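# Set lighting desk faders to taped levels, keep master

## Task

Move every channel fader on the lighting desk to the level marked on the tape strip above that fader, while leaving the master fader at the level it had at the start.

## Robot and tools

Robot: two arms, left_arm and right_arm, each carrying a parallel gripper. Measured bases in the scene frame: left_arm at (+0.020, +0.360, +0.048) m, right_arm at (+0.048, -0.524, +0.048) m, both turned only slightly about z. A camera stand sits behind the arms.

Frames: the scene frame has its origin at table-top height, midway between the nominal bases. +z points up, +x points out over the table, and left_arm is on the +y side. Image left and right do not match these arm names. Poses, velocities and targets in results are given in this frame. Offsets use its axes, and each gripper rotates about its own Hand target position. The gripper's fingers point along its +z axis and close along its x axis. end_effector_position is the point between the pads; the fingertips extend 9.3 mm past it. The housing begins 38 mm behind that point. It is 201 mm long along the closing direction and 46 mm wide. A block on a post sticks out about 12 cm toward gripper -y and turns with the hand. Reported hand positions can be off by a few cm, more at long reach.

Row format, used by every moving tool: 18 numbers, each in [-1, 1]. First the left arm: dx, dy, dz, rx, ry, rz, gripper position, force_limit, speed. Then the same nine for the right arm. dx to rz are offsets from that arm's Hand target at the start of the action or move. They are not absolute poses. 1.0 equals 0.6 m of travel or 180 degrees. rx, ry, rz together form one rotation vector. Every row is measured from that same start point, never from the row before. Repeating an offset in a later call moves the arm further. Sending six zeros re-commands the current Hand target. Gripper position: +1 is open (80 mm), about -0.90 means the pads touch, and -1 closes until something blocks them. force_limit runs from about 15 N at -1 to about 35 N at +1. speed runs from 5 mm/s at -1 to 100 mm/s at +1. Always resend the gripper numbers you want to keep, because 0 counts as a command.

execute_actions(actions, cameras): actions is a list of actions. Each action is up to 15 rows, one per 1/30 s step, and the last row is held to fill 15 steps (0.5 s). An empty list returns state plus all camera images. cameras takes names (cam_high, cam_left_wrist, cam_right_wrist), ["all"] or [].

move(target, speed, blend, stop_force, zero, blocking, cameras): drives the grippers in straight lines to the offset target. target is one 18-number row, or up to 15 rows, all counted from the same starting Hand targets. speed is in m/s, from 0.002 to 3.6, default 0.25; rotation is capped at twice that in rad/s. blend is a corner-rounding radius in m, and 0 means stop at each target. stop_force is in N, from 3 to 120, and ends an arm's path once it meets that much push against its motion. zero (default true) re-zeroes the force reading before the move. blocking=false returns after about 0.5 s but cannot be combined with stop_force. The move lasts at most 10 s. Paths do not avoid obstacles, and grippers lag and overshoot more when moving fast. Avoid paths that pass near an arm's own base. The result adds a move: line reporting the outcome (done, off_target, moving, held, fault) and any limits (paced, held).

wait(seconds 0-10) lets time pass. stop brakes a running move. zoom_image(camera, region [x0,y0,x1,y1], at most 504x504 px) enlarges part of the latest image, which helps for reading the tape labels. zero_wrist_force(arm) tares that arm's wrist sensor. finished_scene(scene) ends the scene for good. Call it only once the faders are correct and nothing is left pressing on them.

Results: Hand target is the last commanded pose after clipping; the gripper often rests slightly short of it. Also reported are end_effector_position and quat, velocities (omitted when Joint velocities are within noise), joint positions and torques, gripper width_mm and is_grasped (1 means the fingers were stopped by an object), and Wrist force and torque in the gripper's own axes. A push on a surface reads as a force from the surface into the arm. Motor temperatures are also reported.

Cautions: each arm is stiff, so a target even slightly past a firm contact can cause a fault stop. Contact torque at a joint's limit, or about 150 N on the arm, stops it for 10 s. The wrist limits are about 21 N m. For fader work, approach slowly and use a small stop_force. Push faders sideways along their slots rather than pressing down into the desk. Leave stop_force out when pulling away from a contact. Watch that the master fader is not bumped. Never let the arms touch each other. Do not knock anything off the table. Orientation commands are clipped to within 32 degrees per step. Watch motor heat: results show MOTOR HOT at 70 °C, and at 85 °C the arm is braked for 30 to 60 s.

Each tool is called by a JSON object that holds its "op" and its "data", one argument or row to a line.

## Session

{"op": "execute_actions", "data": {
  "actions": []
}}

Scene clock: 0.00 s.
left_arm: end_effector_position=(+0.0585, +0.0189, +0.2558) width_mm=79.8 is_grasped=0 end_effector_quat_wxyz=(+0.490, -0.204, +0.760, +0.376) | right_arm: end_effector_position=(+0.7873, -0.1974, +0.2943) width_mm=80.2 is_grasped=0 end_effector_quat_wxyz=(+0.021, +0.029, +0.967, -0.251)
Joint positions: left_arm=[-1.968 -1.232 1.79 -0.803 -1.359 2.016] | right_arm=[3.846 -2.596 -0.331 -2.105 1.167 -0.757]
Joint velocities: within noise
Joint torques (N m): no reading
Motor temperatures (°C): left_arm=[32 32 32 32 35 40] | right_arm=[32 28 28 37 35 30]
Wrist force (N): no reading
Wrist torque (N m): no reading
Wrist force, peak (N): no reading
Hand target: left_arm +0.0585, +0.0189, +0.2558; +0.490, -0.204, +0.760, +0.376 | right_arm +0.7873, -0.1974, +0.2943; +0.021, +0.029, +0.967, -0.251
Tool commands: left_gripper/position=+0.996 left_gripper/force_limit=+1.0 left_gripper/speed=+1.0 right_gripper/position=+1.0 right_gripper/force_limit=+1.0 right_gripper/speed=+1.0

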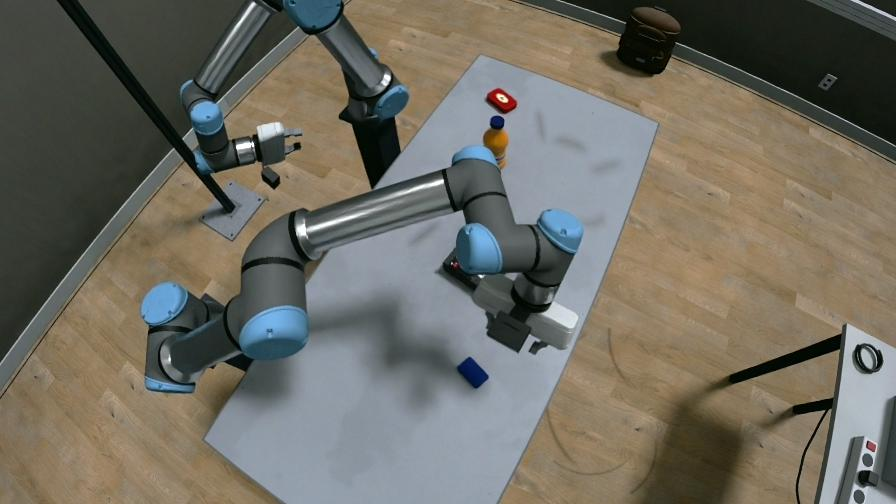

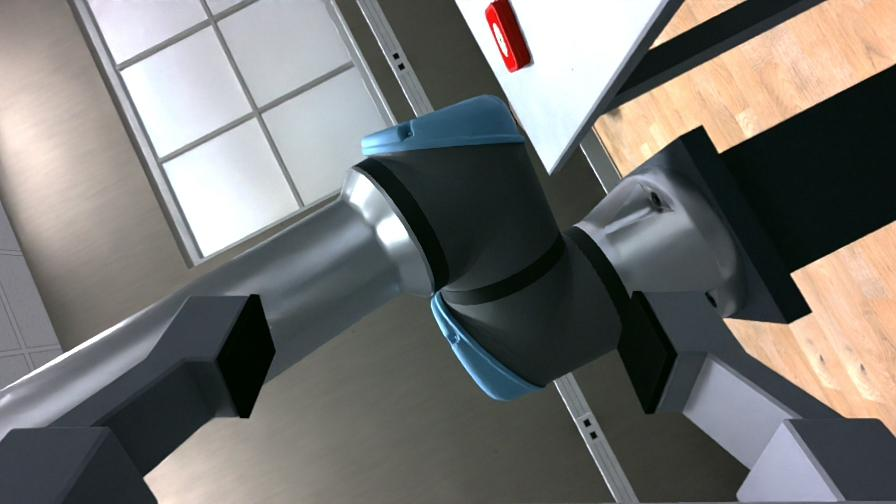

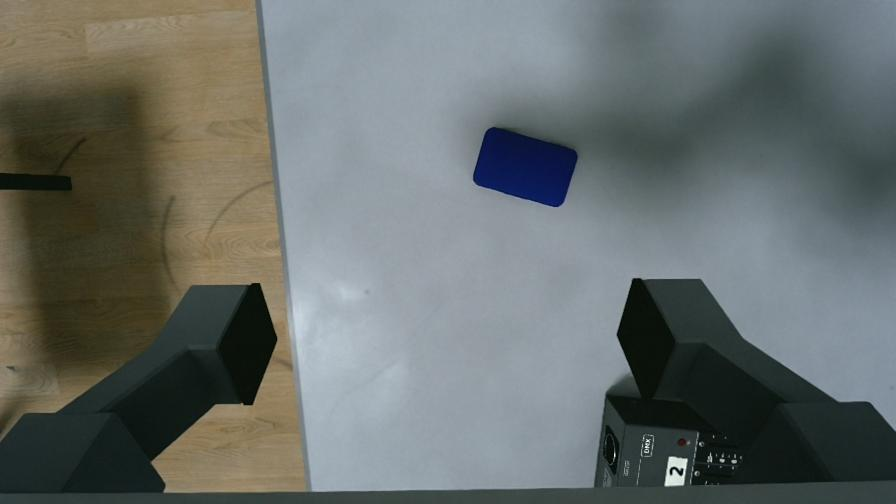

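{"op": "move", "data": {
  "target": [0,0,0,0,0,0,0.996,1,1,-0.283,0.3,0,0,0,0,1,1,1],
  "speed": 0.3,
  "cameras": ["all"]
}}

Scene clock: 2.20 s.
left_arm: end_effector_position=(+0.0585, +0.0189, +0.2558) width_mm=79.8 is_grasped=0 end_effector_quat_wxyz=(+0.490, -0.204, +0.760, +0.376) | right_arm: end_effector_position=(+0.6176, -0.0175, +0.2943) width_mm=80.2 is_grasped=0 end_effector_quat_wxyz=(+0.021, +0.029, +0.967, -0.251)
Joint positions: left_arm=[-1.968 -1.232 1.79 -0.803 -1.359 2.016] | right_arm=[4.143 -2.511 -0.468 -2.154 1.276 -0.462]
Joint torques (N m): left_arm=[-1.09 -33.37 -16.74 0.92 0.31 -0.07] | right_arm=[14.81 54.6 35.61 -0.47 0.33 1.91]
Wrist force (N): left_arm=[-0.1 -0.2 0.1] | right_arm=[0.6 0.2 -0.1]
Wrist torque (N m): left_arm=[-0.01 0.01 0.00] | right_arm=[0.01 -0.11 -0.06]
Wrist force, peak (N): left_arm=[-0.5 -0.3 0.0] | right_arm=[2.9 2.3 -0.6]
Hand target: left_arm +0.0585, +0.0189, +0.2558; +0.490, -0.204, +0.760, +0.376 | right_arm +0.6175, -0.0174, +0.2943; +0.021, +0.029, +0.967, -0.251
Off the commanded pose: left_arm 0.000 m, 0 deg | right_arm 0.000 m, 0 deg.
move: done
camera_calibration:
cam_right_wrist: T_world_to_cam=[[-0.997161, 0.0556539, -0.0507245, 0.629978], [0.049977, 0.992999, 0.107031, -0.0287063], [0.0563261, 0.104192, -0.992961, 0.35617], [0, 0, 0, 1]] pos_world=[0.609562, -0.0436655, 0.388691]

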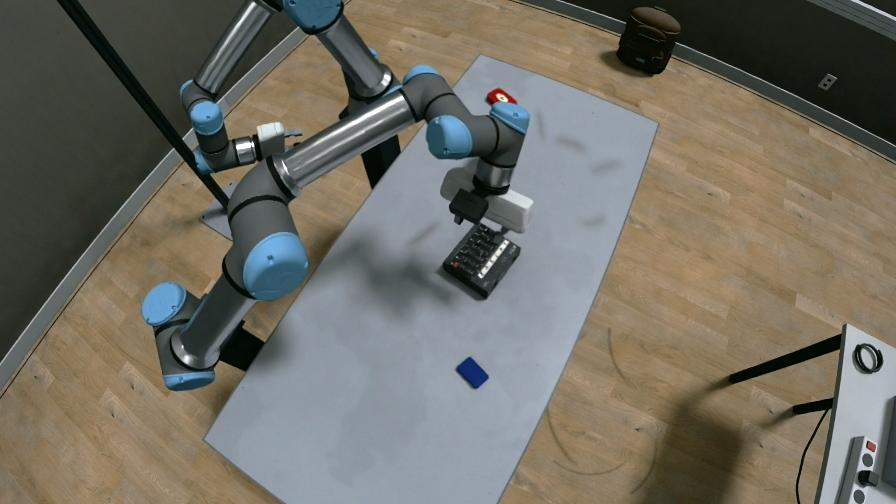

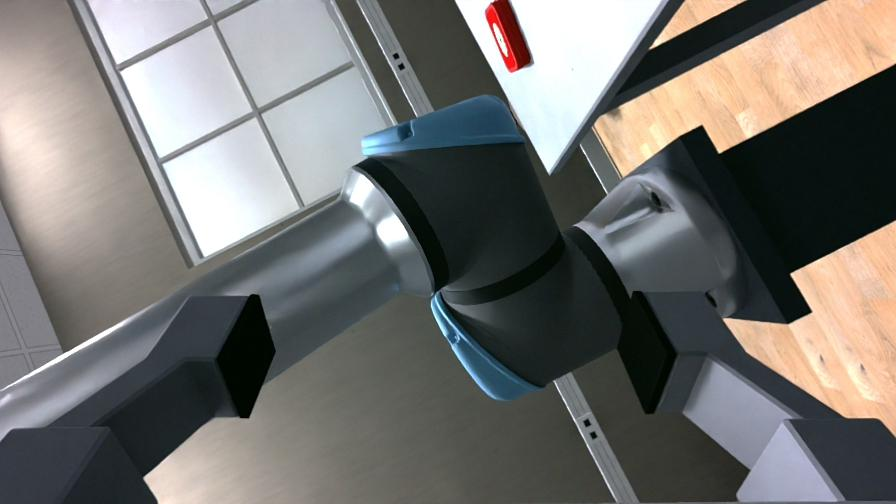

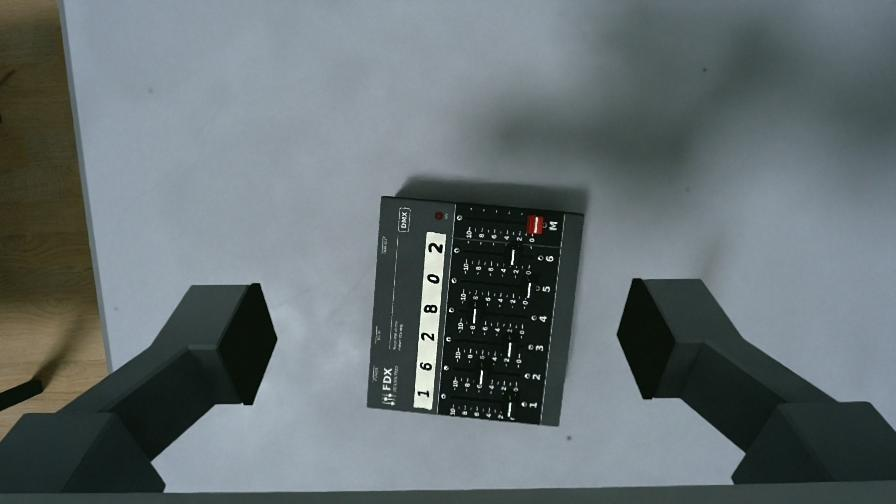

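{"op": "zoom_image", "data": {
  "camera": "cam_right_wrist",
  "region": [360, 180, 600, 435]
}}

Scaled by 1.976 from the camera's 896x504 image, which has a finer 1280x720 frame.

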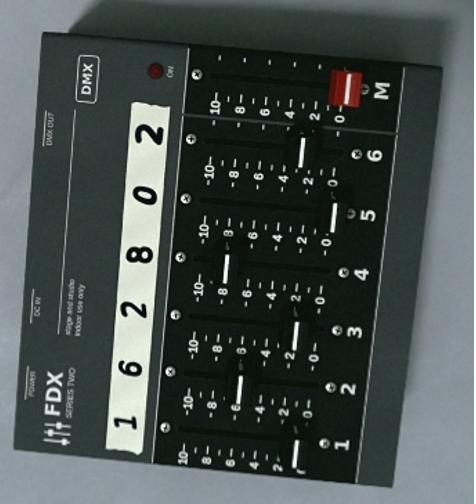

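{"op": "move", "data": {
  "target": [0,0,0,0,0,0,0.996,1,1,-0.02,0.06,-0.23,0,0,0,1,1,1],
  "speed": 0.3,
  "cameras": ["cam_right_wrist"]
}}

{"op": "zoom_image", "data": {
  "camera": "cam_right_wrist",
  "region": [270, 80, 630, 440]
}}

Scene clock: 5.40 s.
left_arm: end_effector_position=(+0.0585, +0.0189, +0.2558) width_mm=79.8 is_grasped=0 end_effector_quat_wxyz=(+0.490, -0.204, +0.760, +0.376) | right_arm: end_effector_position=(+0.6055, +0.0185, +0.1565) width_mm=80.2 is_grasped=0 end_effector_quat_wxyz=(+0.021, +0.029, +0.967, -0.251)
Joint positions: left_arm=[-1.968 -1.232 1.79 -0.803 -1.359 2.016] | right_arm=[4.179 -2.585 -0.679 -1.88 1.291 -0.428]
Joint torques (N m): left_arm=[-0.58 -33.45 -17.24 0.92 0.27 -0.23] | right_arm=[13.04 54.77 35.34 3.7 0.5 1.73]
Wrist force (N): left_arm=[-0.2 -0.1 -0.4] | right_arm=[0.5 0.4 -0.1]
Wrist torque (N m): left_arm=[-0.01 0.03 0.01] | right_arm=[0.03 -0.09 -0.05]
Wrist force, peak (N): left_arm=[-0.5 0.2 -0.2] | right_arm=[0.8 1.5 1.6]
Hand target: left_arm +0.0585, +0.0189, +0.2558; +0.490, -0.204, +0.760, +0.376 | right_arm +0.6055, +0.0186, +0.1563; +0.021, +0.029, +0.967, -0.251
Off the commanded pose: left_arm 0.000 m, 0 deg | right_arm 0.000 m, 0 deg.
move: done
camera_calibration:
cam_right_wrist: T_world_to_cam=[[-0.997162, 0.0557316, -0.0506157, 0.608893], [0.050072, 0.993006, 0.106921, -0.0491297], [0.0562206, 0.104083, -0.992978, 0.216337], [0, 0, 0, 1]] pos_world=[0.597462, -0.00766543, 0.250891]
Images, in order (width x height): cam_right_wrist 896x504.

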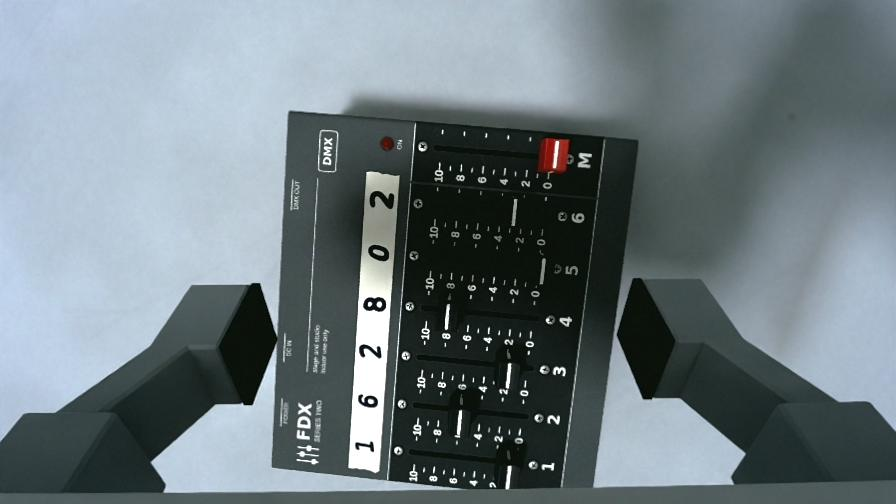

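Scaled by 1.400 from the camera's 896x504 image, which has a finer 1280x720 frame.

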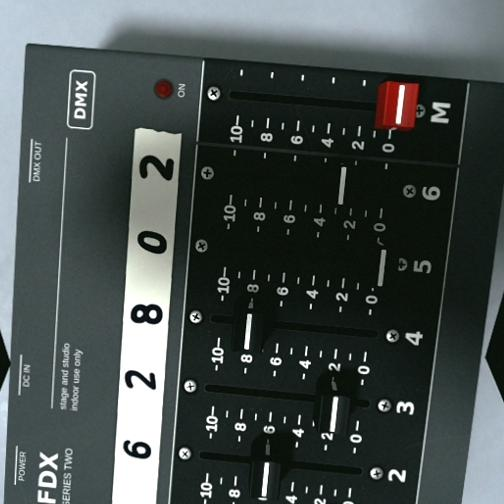

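{"op": "move", "data": {
  "target": [0,0,0,0,0,0,0.996,1,1,0.0,0.03,-0.02,0.1622,0.003,-0.022,0.0,-1,1],
  "speed": 0.3,
  "cameras": ["cam_right_wrist"]
}}

{"op": "zoom_image", "data": {
  "camera": "cam_right_wrist",
  "region": [240, 60, 660, 480]
}}

Scene clock: 9.63 s.
left_arm: end_effector_position=(+0.0585, +0.0189, +0.2558) width_mm=79.8 is_grasped=0 end_effector_quat_wxyz=(+0.490, -0.204, +0.760, +0.376) | right_arm: end_effector_position=(+0.6055, +0.0366, +0.1443) width_mm=38.0 is_grasped=0 end_effector_quat_wxyz=(+0.000, +0.065, +0.998, +0.000)
Joint positions: left_arm=[-1.968 -1.232 1.79 -0.803 -1.359 2.016] | right_arm=[4.114 -2.397 -1.104 -1.212 1.571 -0.484]
Joint torques (N m): left_arm=[-1.05 -33.56 -17.07 0.85 0.38 -0.21] | right_arm=[-12.67 69.66 16.89 5.15 1.31 1.55]
Wrist force (N): left_arm=[0.0 0.0 0.2] | right_arm=[0.3 0.6 -0.9]
Wrist torque (N m): left_arm=[0.00 0.01 0.00] | right_arm=[0.03 -0.10 0.03]
Wrist force, peak (N): left_arm=[-0.7 -0.1 -0.4] | right_arm=[0.1 1.0 -1.1]
Hand target: left_arm +0.0585, +0.0189, +0.2558; +0.490, -0.204, +0.760, +0.376 | right_arm +0.6055, +0.0366, +0.1443; +0.000, +0.065, +0.998, +0.000
Off the commanded pose: left_arm 0.000 m, 0 deg | right_arm 0.000 m, 0 deg.
move: done
camera_calibration:
cam_right_wrist: T_world_to_cam=[[-0.990559, 0.136788, 0.00907213, 0.591672], [0.117034, 0.809336, 0.575568, -0.167246], [0.0713882, 0.571196, -0.817703, 0.150773], [0, 0, 0, 1]] pos_world=[0.594896, -0.0316964, 0.214181]
Images, in order (width x height): cam_right_wrist 896x504.

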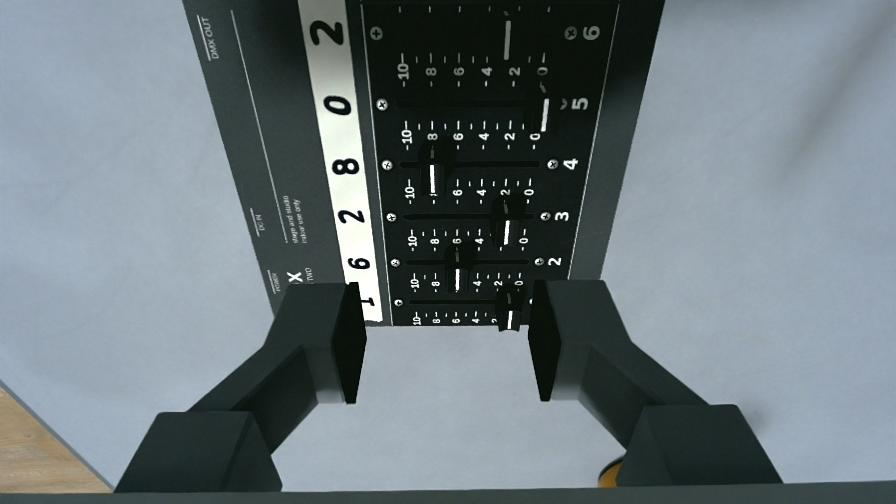

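Scaled by 1.200 from the camera's 896x504 image, which has a finer 1280x720 frame.

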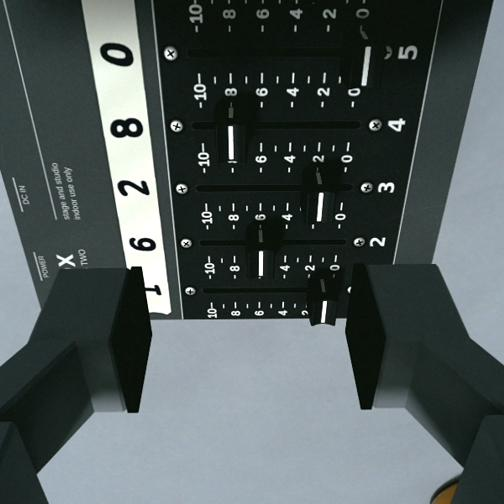

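{"op": "move", "data": {
  "target": [0,0,0,0,0,0,0.996,1,1,-0.0342,0.0457,-0.1,0,0,0,0.0,-1,1],
  "speed": 0.2,
  "cameras": ["cam_right_wrist"]
}}

{"op": "zoom_image", "data": {
  "camera": "cam_right_wrist",
  "region": [290, 120, 610, 440]
}}

Scene clock: 12.20 s.
left_arm: end_effector_position=(+0.0585, +0.0189, +0.2558) width_mm=79.8 is_grasped=0 end_effector_quat_wxyz=(+0.490, -0.204, +0.760, +0.376) | right_arm: end_effector_position=(+0.5851, +0.0639, +0.0844) width_mm=38.0 is_grasped=0 end_effector_quat_wxyz=(+0.000, +0.065, +0.998, +0.000)
Joint positions: left_arm=[-1.968 -1.232 1.79 -0.803 -1.359 2.016] | right_arm=[4.155 -2.472 -1.126 -1.113 1.571 -0.443]
Joint torques (N m): left_arm=[-0.57 -33.47 -17.45 0.75 0.45 -0.32] | right_arm=[14.15 52.68 32.49 5.03 -0.71 1.71]
Wrist force (N): left_arm=[-0.1 -0.1 -0.1] | right_arm=[0.4 0.7 -0.9]
Wrist torque (N m): left_arm=[-0.01 0.01 0.00] | right_arm=[0.05 -0.08 -0.01]
Wrist force, peak (N): left_arm=[-0.5 -0.3 0.0] | right_arm=[-0.8 -0.1 -2.3]
Hand target: left_arm +0.0585, +0.0189, +0.2558; +0.490, -0.204, +0.760, +0.376 | right_arm +0.5850, +0.0640, +0.0843; +0.000, +0.065, +0.998, +0.000
Off the commanded pose: left_arm 0.000 m, 0 deg | right_arm 0.000 m, 0 deg.
move: done
camera_calibration:
cam_right_wrist: T_world_to_cam=[[-0.990552, 0.136839, 0.00902212, 0.568165], [0.117031, 0.809202, 0.575757, -0.152574], [0.0714852, 0.571373, -0.817571, 0.0875306], [0, 0, 0, 1]] pos_world=[0.574396, -0.00429663, 0.154282]
Images, in order (width x height): cam_right_wrist 896x504.

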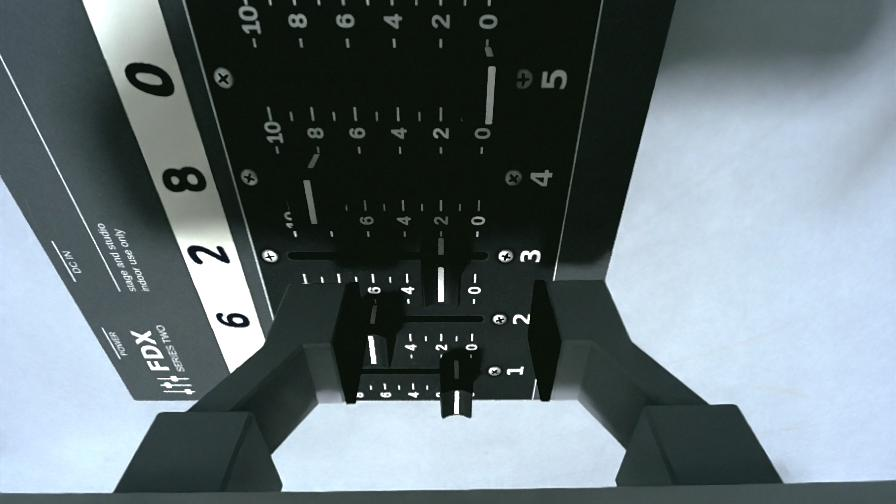

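Scaled by 1.575 from the camera's 896x504 image, which has a finer 1280x720 frame.

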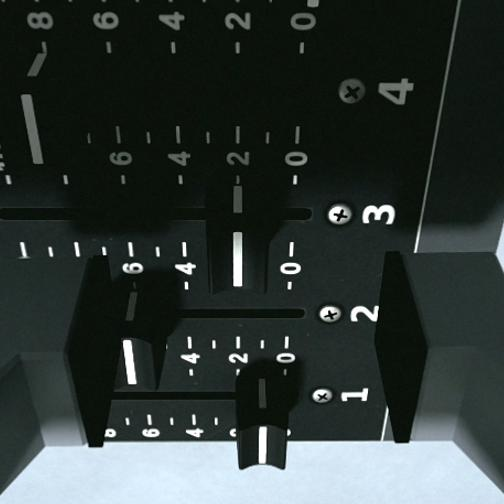

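{"op": "move", "data": {
  "target": [0,0,0,0,0,0,0.996,1,1,-0.0045,-0.1088,0.0,0,0,0,0.0,-1,1],
  "speed": 0.2,
  "cameras": ["cam_right_wrist"]
}}

{"op": "zoom_image", "data": {
  "camera": "cam_right_wrist",
  "region": [290, 120, 610, 440]
}}

Scene clock: 14.63 s.
left_arm: end_effector_position=(+0.0585, +0.0189, +0.2558) width_mm=79.8 is_grasped=0 end_effector_quat_wxyz=(+0.490, -0.204, +0.760, +0.376) | right_arm: end_effector_position=(+0.5823, -0.0012, +0.0843) width_mm=38.0 is_grasped=0 end_effector_quat_wxyz=(+0.000, +0.065, +0.998, +0.000)
Joint positions: left_arm=[-1.968 -1.232 1.79 -0.803 -1.359 2.016] | right_arm=[4.11 -2.365 -1.335 -1.013 1.571 -0.488]
Joint torques (N m): left_arm=[-0.24 -32.7 -17.37 0.74 0.37 -0.5] | right_arm=[-13.63 66.11 13.2 5.33 -0.73 -1.07]
Wrist force (N): left_arm=[-0.2 0.2 -0.2] | right_arm=[0.4 0.9 -1.3]
Wrist torque (N m): left_arm=[0.03 0.03 0.00] | right_arm=[0.07 -0.11 0.07]
Wrist force, peak (N): left_arm=[-0.5 0.0 -0.4] | right_arm=[0.9 2.3 -0.7]
Hand target: left_arm +0.0585, +0.0189, +0.2558; +0.490, -0.204, +0.760, +0.376 | right_arm +0.5823, -0.0013, +0.0843; +0.000, +0.065, +0.998, +0.000
Off the commanded pose: left_arm 0.000 m, 0 deg | right_arm 0.000 m, 0 deg.
move: done
camera_calibration:
cam_right_wrist: T_world_to_cam=[[-0.990559, 0.136782, 0.00910256, 0.574387], [0.117031, 0.809209, 0.575747, -0.0995193], [0.0713858, 0.571377, -0.817577, 0.124896], [0, 0, 0, 1]] pos_world=[0.571696, -0.0693967, 0.154182]
Images, in order (width x height): cam_right_wrist 896x504.

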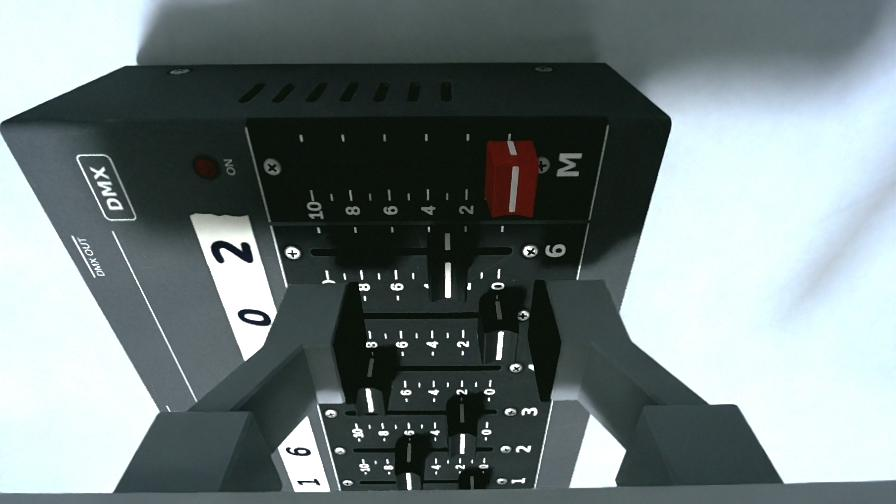

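Scaled by 1.575 from the camera's 896x504 image, which has a finer 1280x720 frame.

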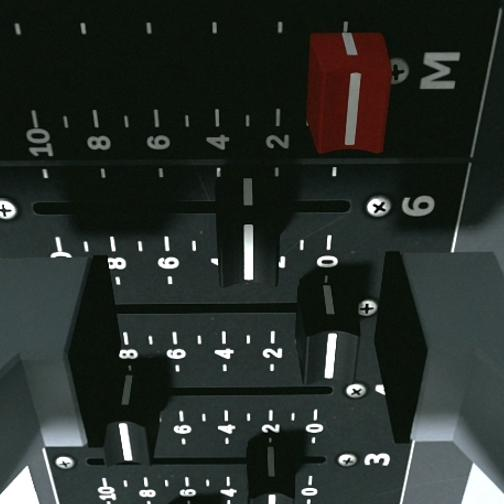

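{"op": "move", "data": {
  "target": [0,0,0,0,0,0,0.996,1,1,0,0,-0.042,0,0,0,0.0,-1,1],
  "speed": 0.012,
  "stop_force": 4,
  "cameras": ["cam_right_wrist"]
}}

{"op": "zoom_image", "data": {
  "camera": "cam_right_wrist",
  "region": [290, 120, 610, 440]
}}

Scene clock: 17.80 s.
left_arm: end_effector_position=(+0.0585, +0.0189, +0.2558) width_mm=79.8 is_grasped=0 end_effector_quat_wxyz=(+0.490, -0.204, +0.760, +0.376) | right_arm: end_effector_position=(+0.5823, -0.0013, +0.0661) width_mm=38.0 is_grasped=0 end_effector_quat_wxyz=(+0.000, +0.065, +0.998, +0.000)
Joint positions: left_arm=[-1.968 -1.232 1.79 -0.803 -1.359 2.016] | right_arm=[4.11 -2.388 -1.344 -0.98 1.571 -0.488]
Joint torques (N m): left_arm=[-1 -33.17 -17.21 0.73 0.49 -0.39] | right_arm=[-12.24 66.72 30.54 0.43 -0.65 0.33]
Wrist force (N): left_arm=[-0.3 0.0 0.0] | right_arm=[0.1 1.1 -2.2]
Wrist torque (N m): left_arm=[0.00 0.04 0.00] | right_arm=[0.04 -0.03 0.08]
Wrist force, peak (N): left_arm=[-0.5 -0.2 -0.3] | right_arm=[2.2 -2.2 -15.9]
Hand target: left_arm +0.0585, +0.0189, +0.2558; +0.490, -0.204, +0.760, +0.376 | right_arm +0.5823, -0.0013, +0.0662; +0.000, +0.065, +0.998, +0.000 (not the last commanded pose)
Off the commanded pose: left_arm 0.000 m, 0 deg | right_arm 0.007 m, 0 deg.
move: contact (right_arm)
camera_calibration:
cam_right_wrist: T_world_to_cam=[[-0.990552, 0.136839, 0.00902212, 0.574577], [0.117031, 0.809202, 0.575757, -0.0890192], [0.0714852, 0.571373, -0.817571, 0.110097], [0, 0, 0, 1]] pos_world=[0.571696, -0.0694966, 0.136082]
Images, in order (width x height): cam_right_wrist 896x504.

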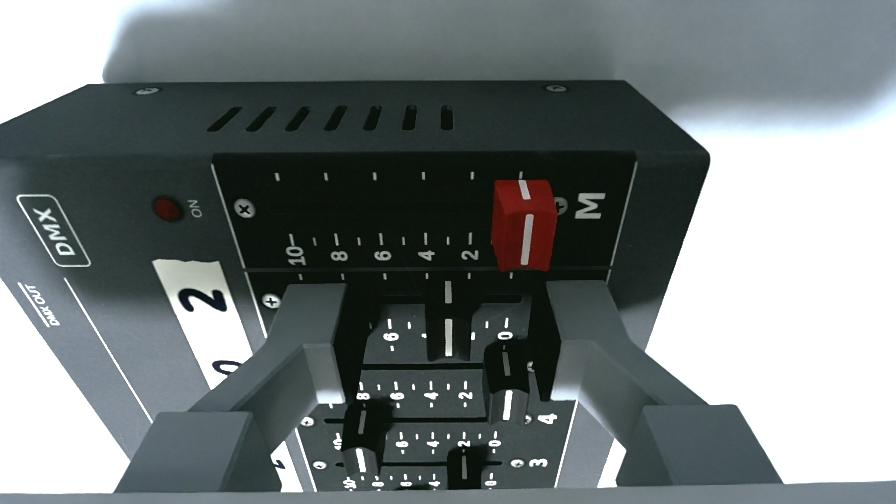

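Scaled by 1.575 from the camera's 896x504 image, which has a finer 1280x720 frame.

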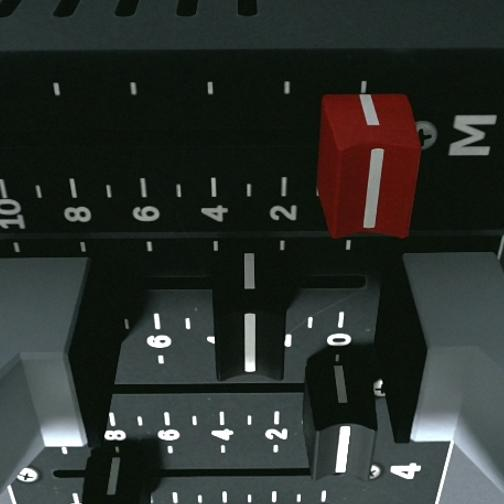

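{"op": "move", "data": {
  "target": [0,0,0,0,0,0,0.996,1,1,0,0,0.004,0,0,0,-1,-1,-0.5],
  "speed": 0.05,
  "cameras": ["cam_right_wrist"]
}}

{"op": "zoom_image", "data": {
  "camera": "cam_right_wrist",
  "region": [290, 120, 610, 440]
}}

Scene clock: 19.67 s.
left_arm: end_effector_position=(+0.0585, +0.0189, +0.2558) width_mm=79.8 is_grasped=0 end_effector_quat_wxyz=(+0.490, -0.204, +0.760, +0.376) | right_arm: end_effector_position=(+0.5823, -0.0013, +0.0686) width_mm=9.7 is_grasped=0 end_effector_quat_wxyz=(+0.000, +0.065, +0.998, +0.000)
Joint positions: left_arm=[-1.968 -1.232 1.79 -0.803 -1.359 2.016] | right_arm=[4.11 -2.385 -1.343 -0.984 1.571 -0.488]
Joint torques (N m): left_arm=[-1.03 -33.2 -17.46 0.81 0.38 -0.45] | right_arm=[-12.81 67.86 32.5 0.86 -0.67 1.31]
Wrist force (N): left_arm=[-0.1 0.0 -0.2] | right_arm=[2.2 0.3 -1.6]
Wrist torque (N m): left_arm=[0.00 0.01 0.01] | right_arm=[0.03 -0.05 0.08]
Wrist force, peak (N): left_arm=[-0.5 -0.2 -0.2] | right_arm=[2.2 0.3 -1.6]
Hand target: left_arm +0.0585, +0.0189, +0.2558; +0.490, -0.204, +0.760, +0.376 | right_arm +0.5823, -0.0013, +0.0686; +0.000, +0.065, +0.998, +0.000
Off the commanded pose: left_arm 0.000 m, 0 deg | right_arm 0.000 m, 0 deg.
move: done
camera_calibration:
cam_right_wrist: T_world_to_cam=[[-0.990552, 0.136839, 0.00902212, 0.574555], [0.117031, 0.809202, 0.575757, -0.090401], [0.0714852, 0.571373, -0.817571, 0.11206], [0, 0, 0, 1]] pos_world=[0.571696, -0.0694966, 0.138482]
Images, in order (width x height): cam_right_wrist 896x504.

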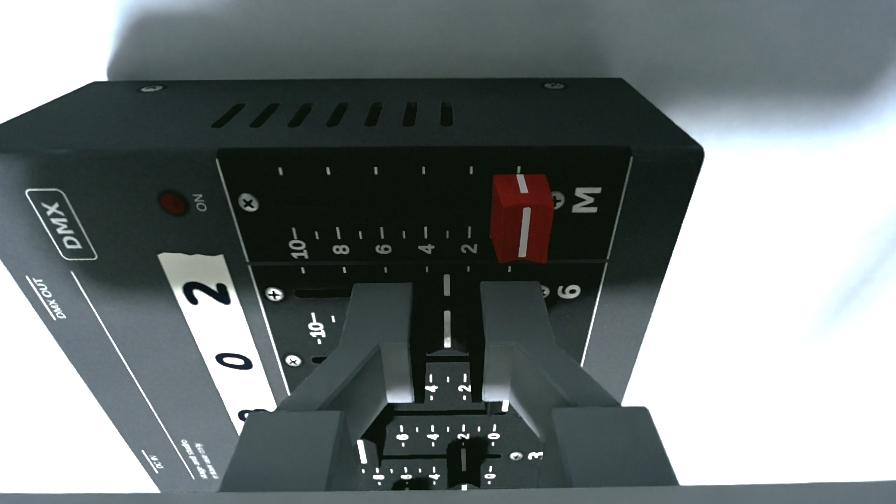

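Scaled by 1.575 from the camera's 896x504 image, which has a finer 1280x720 frame.

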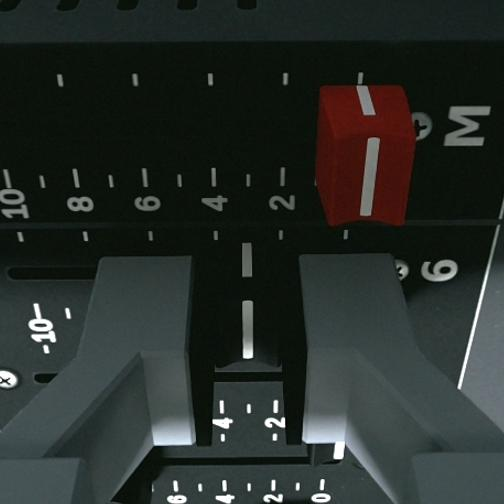

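{"op": "move", "data": {
  "target": [
    [0,0,0,0,0,0,0.996,1,1,-0.00744,0.00098,0,0,0,0,-1,-1,-0.5],
    [0,0,0,0,0,0,0.996,1,1,-0.00744,0.00098,0,0,0,0,-0.4,-1,0.0],
    [0,0,0,0,0,0,0.996,1,1,-0.00744,0.00098,0.03,0,0,0,-0.4,-1,0.0]
  ],
  "speed": 0.05,
  "cameras": ["cam_right_wrist"]
}}

{"op": "zoom_image", "data": {
  "camera": "cam_right_wrist",
  "region": [290, 120, 610, 440]
}}

Scene clock: 22.07 s.
left_arm: end_effector_position=(+0.0585, +0.0189, +0.2558) width_mm=79.8 is_grasped=0 end_effector_quat_wxyz=(+0.490, -0.204, +0.760, +0.376) | right_arm: end_effector_position=(+0.5779, -0.0007, +0.0864) width_mm=21.2 is_grasped=0 end_effector_quat_wxyz=(+0.000, +0.065, +0.998, +0.000)
Joint positions: left_arm=[-1.968 -1.232 1.79 -0.803 -1.359 2.016] | right_arm=[4.115 -2.356 -1.345 -1.011 1.571 -0.483]
Joint torques (N m): left_arm=[-0.67 -32.94 -17.5 0.73 0.49 -0.59] | right_arm=[8.73 65.84 31.05 0.47 -0.95 1.32]
Wrist force (N): left_arm=[-0.4 0.0 0.0] | right_arm=[0.2 0.9 -1.3]
Wrist torque (N m): left_arm=[0.01 0.05 0.00] | right_arm=[0.06 -0.08 0.06]
Wrist force, peak (N): left_arm=[-0.6 -0.1 -0.1] | right_arm=[-2.4 3.6 3.3]
Hand target: left_arm +0.0585, +0.0189, +0.2558; +0.490, -0.204, +0.760, +0.376 | right_arm +0.5779, -0.0007, +0.0866; +0.000, +0.065, +0.998, +0.000
Off the commanded pose: left_arm 0.000 m, 0 deg | right_arm 0.000 m, 0 deg.
move: done
camera_calibration:
cam_right_wrist: T_world_to_cam=[[-0.990552, 0.136839, 0.00902212, 0.569855], [0.117031, 0.809202, 0.575757, -0.100608], [0.0714852, 0.571373, -0.817571, 0.126591], [0, 0, 0, 1]] pos_world=[0.567196, -0.0688966, 0.156282]
Images, in order (width x height): cam_right_wrist 896x504.

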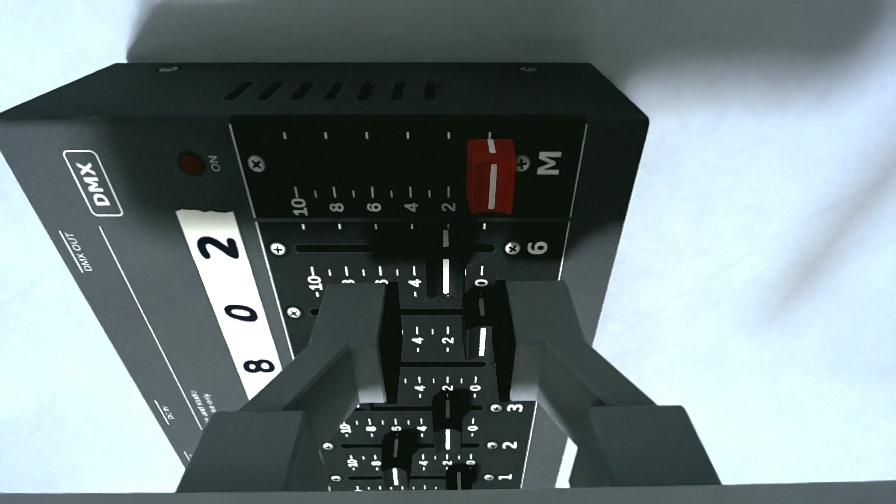

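Scaled by 1.575 from the camera's 896x504 image, which has a finer 1280x720 frame.

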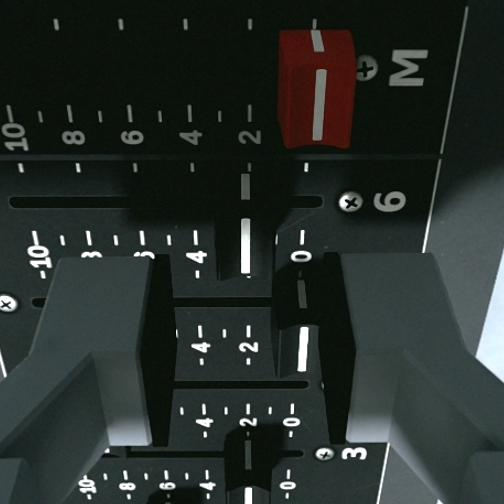

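{"op": "zoom_image", "data": {
  "camera": "cam_right_wrist",
  "region": [380, 200, 520, 310]
}}

Scaled by 3.600 from the camera's 896x504 image, which has a finer 1280x720 frame.

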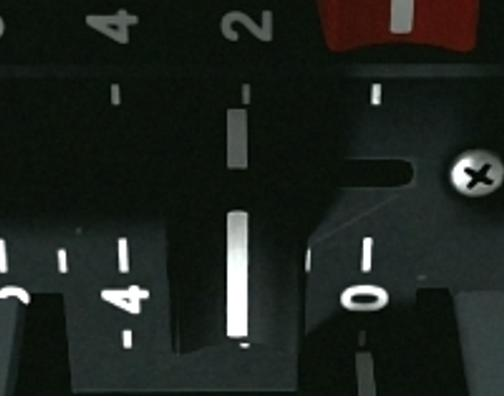

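{"op": "move", "data": {
  "target": [
    [0,0,0,0,0,0,0.996,1,1,0,0,-0.03,0,0,0,-0.4,-1,0.0],
    [0,0,0,0,0,0,0.996,1,1,-0.00992,0.0013,-0.03,0,0,0,-0.4,-1,0.0],
    [0,0,0,0,0,0,0.996,1,1,-0.00992,0.0013,0.0,0,0,0,-0.4,-1,0.0]
  ],
  "speed": [0.1,0.05,0.15],
  "cameras": ["cam_right_wrist"]
}}

{"op": "zoom_image", "data": {
  "camera": "cam_right_wrist",
  "region": [370, 200, 510, 310]
}}

Scene clock: 25.83 s.
left_arm: end_effector_position=(+0.0585, +0.0189, +0.2558) width_mm=79.8 is_grasped=0 end_effector_quat_wxyz=(+0.490, -0.204, +0.760, +0.376) | right_arm: end_effector_position=(+0.5719, +0.0001, +0.0864) width_mm=21.2 is_grasped=0 end_effector_quat_wxyz=(+0.000, +0.065, +0.998, +0.000)
Joint positions: left_arm=[-1.968 -1.232 1.79 -0.803 -1.359 2.016] | right_arm=[4.123 -2.348 -1.359 -1.004 1.571 -0.475]
Joint torques (N m): left_arm=[-0.33 -32.91 -18.02 0.78 0.5 -0.56] | right_arm=[13.39 65.5 30.81 0.41 -0.44 1.72]
Wrist force (N): left_arm=[-0.2 0.0 -0.2] | right_arm=[0.3 0.9 -0.9]
Wrist torque (N m): left_arm=[0.00 0.02 0.00] | right_arm=[0.05 -0.08 -0.01]
Wrist force, peak (N): left_arm=[-0.5 0.2 0.5] | right_arm=[-2.3 1.0 1.2]
Hand target: left_arm +0.0585, +0.0189, +0.2558; +0.490, -0.204, +0.760, +0.376 | right_arm +0.5719, +0.0001, +0.0866; +0.000, +0.065, +0.998, +0.000
Off the commanded pose: left_arm 0.000 m, 0 deg | right_arm 0.000 m, 0 deg.
move: done
camera_calibration:
cam_right_wrist: T_world_to_cam=[[-0.990552, 0.136839, 0.00902212, 0.563915], [0.117031, 0.809202, 0.575757, -0.100484], [0.0714852, 0.571373, -0.817571, 0.126613], [0, 0, 0, 1]] pos_world=[0.561296, -0.0681966, 0.156282]
Images, in order (width x height): cam_right_wrist 896x504.

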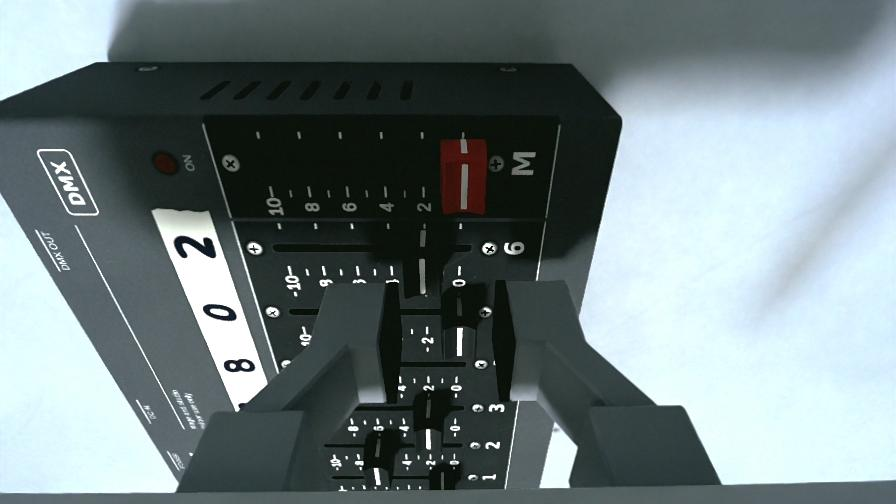

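Scaled by 3.600 from the camera's 896x504 image, which has a finer 1280x720 frame.

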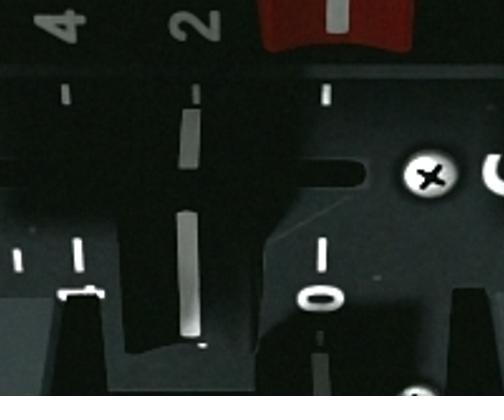

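{"op": "finished_scene", "data": {
  "scene": 1
}}

The scene is finished: the task was done.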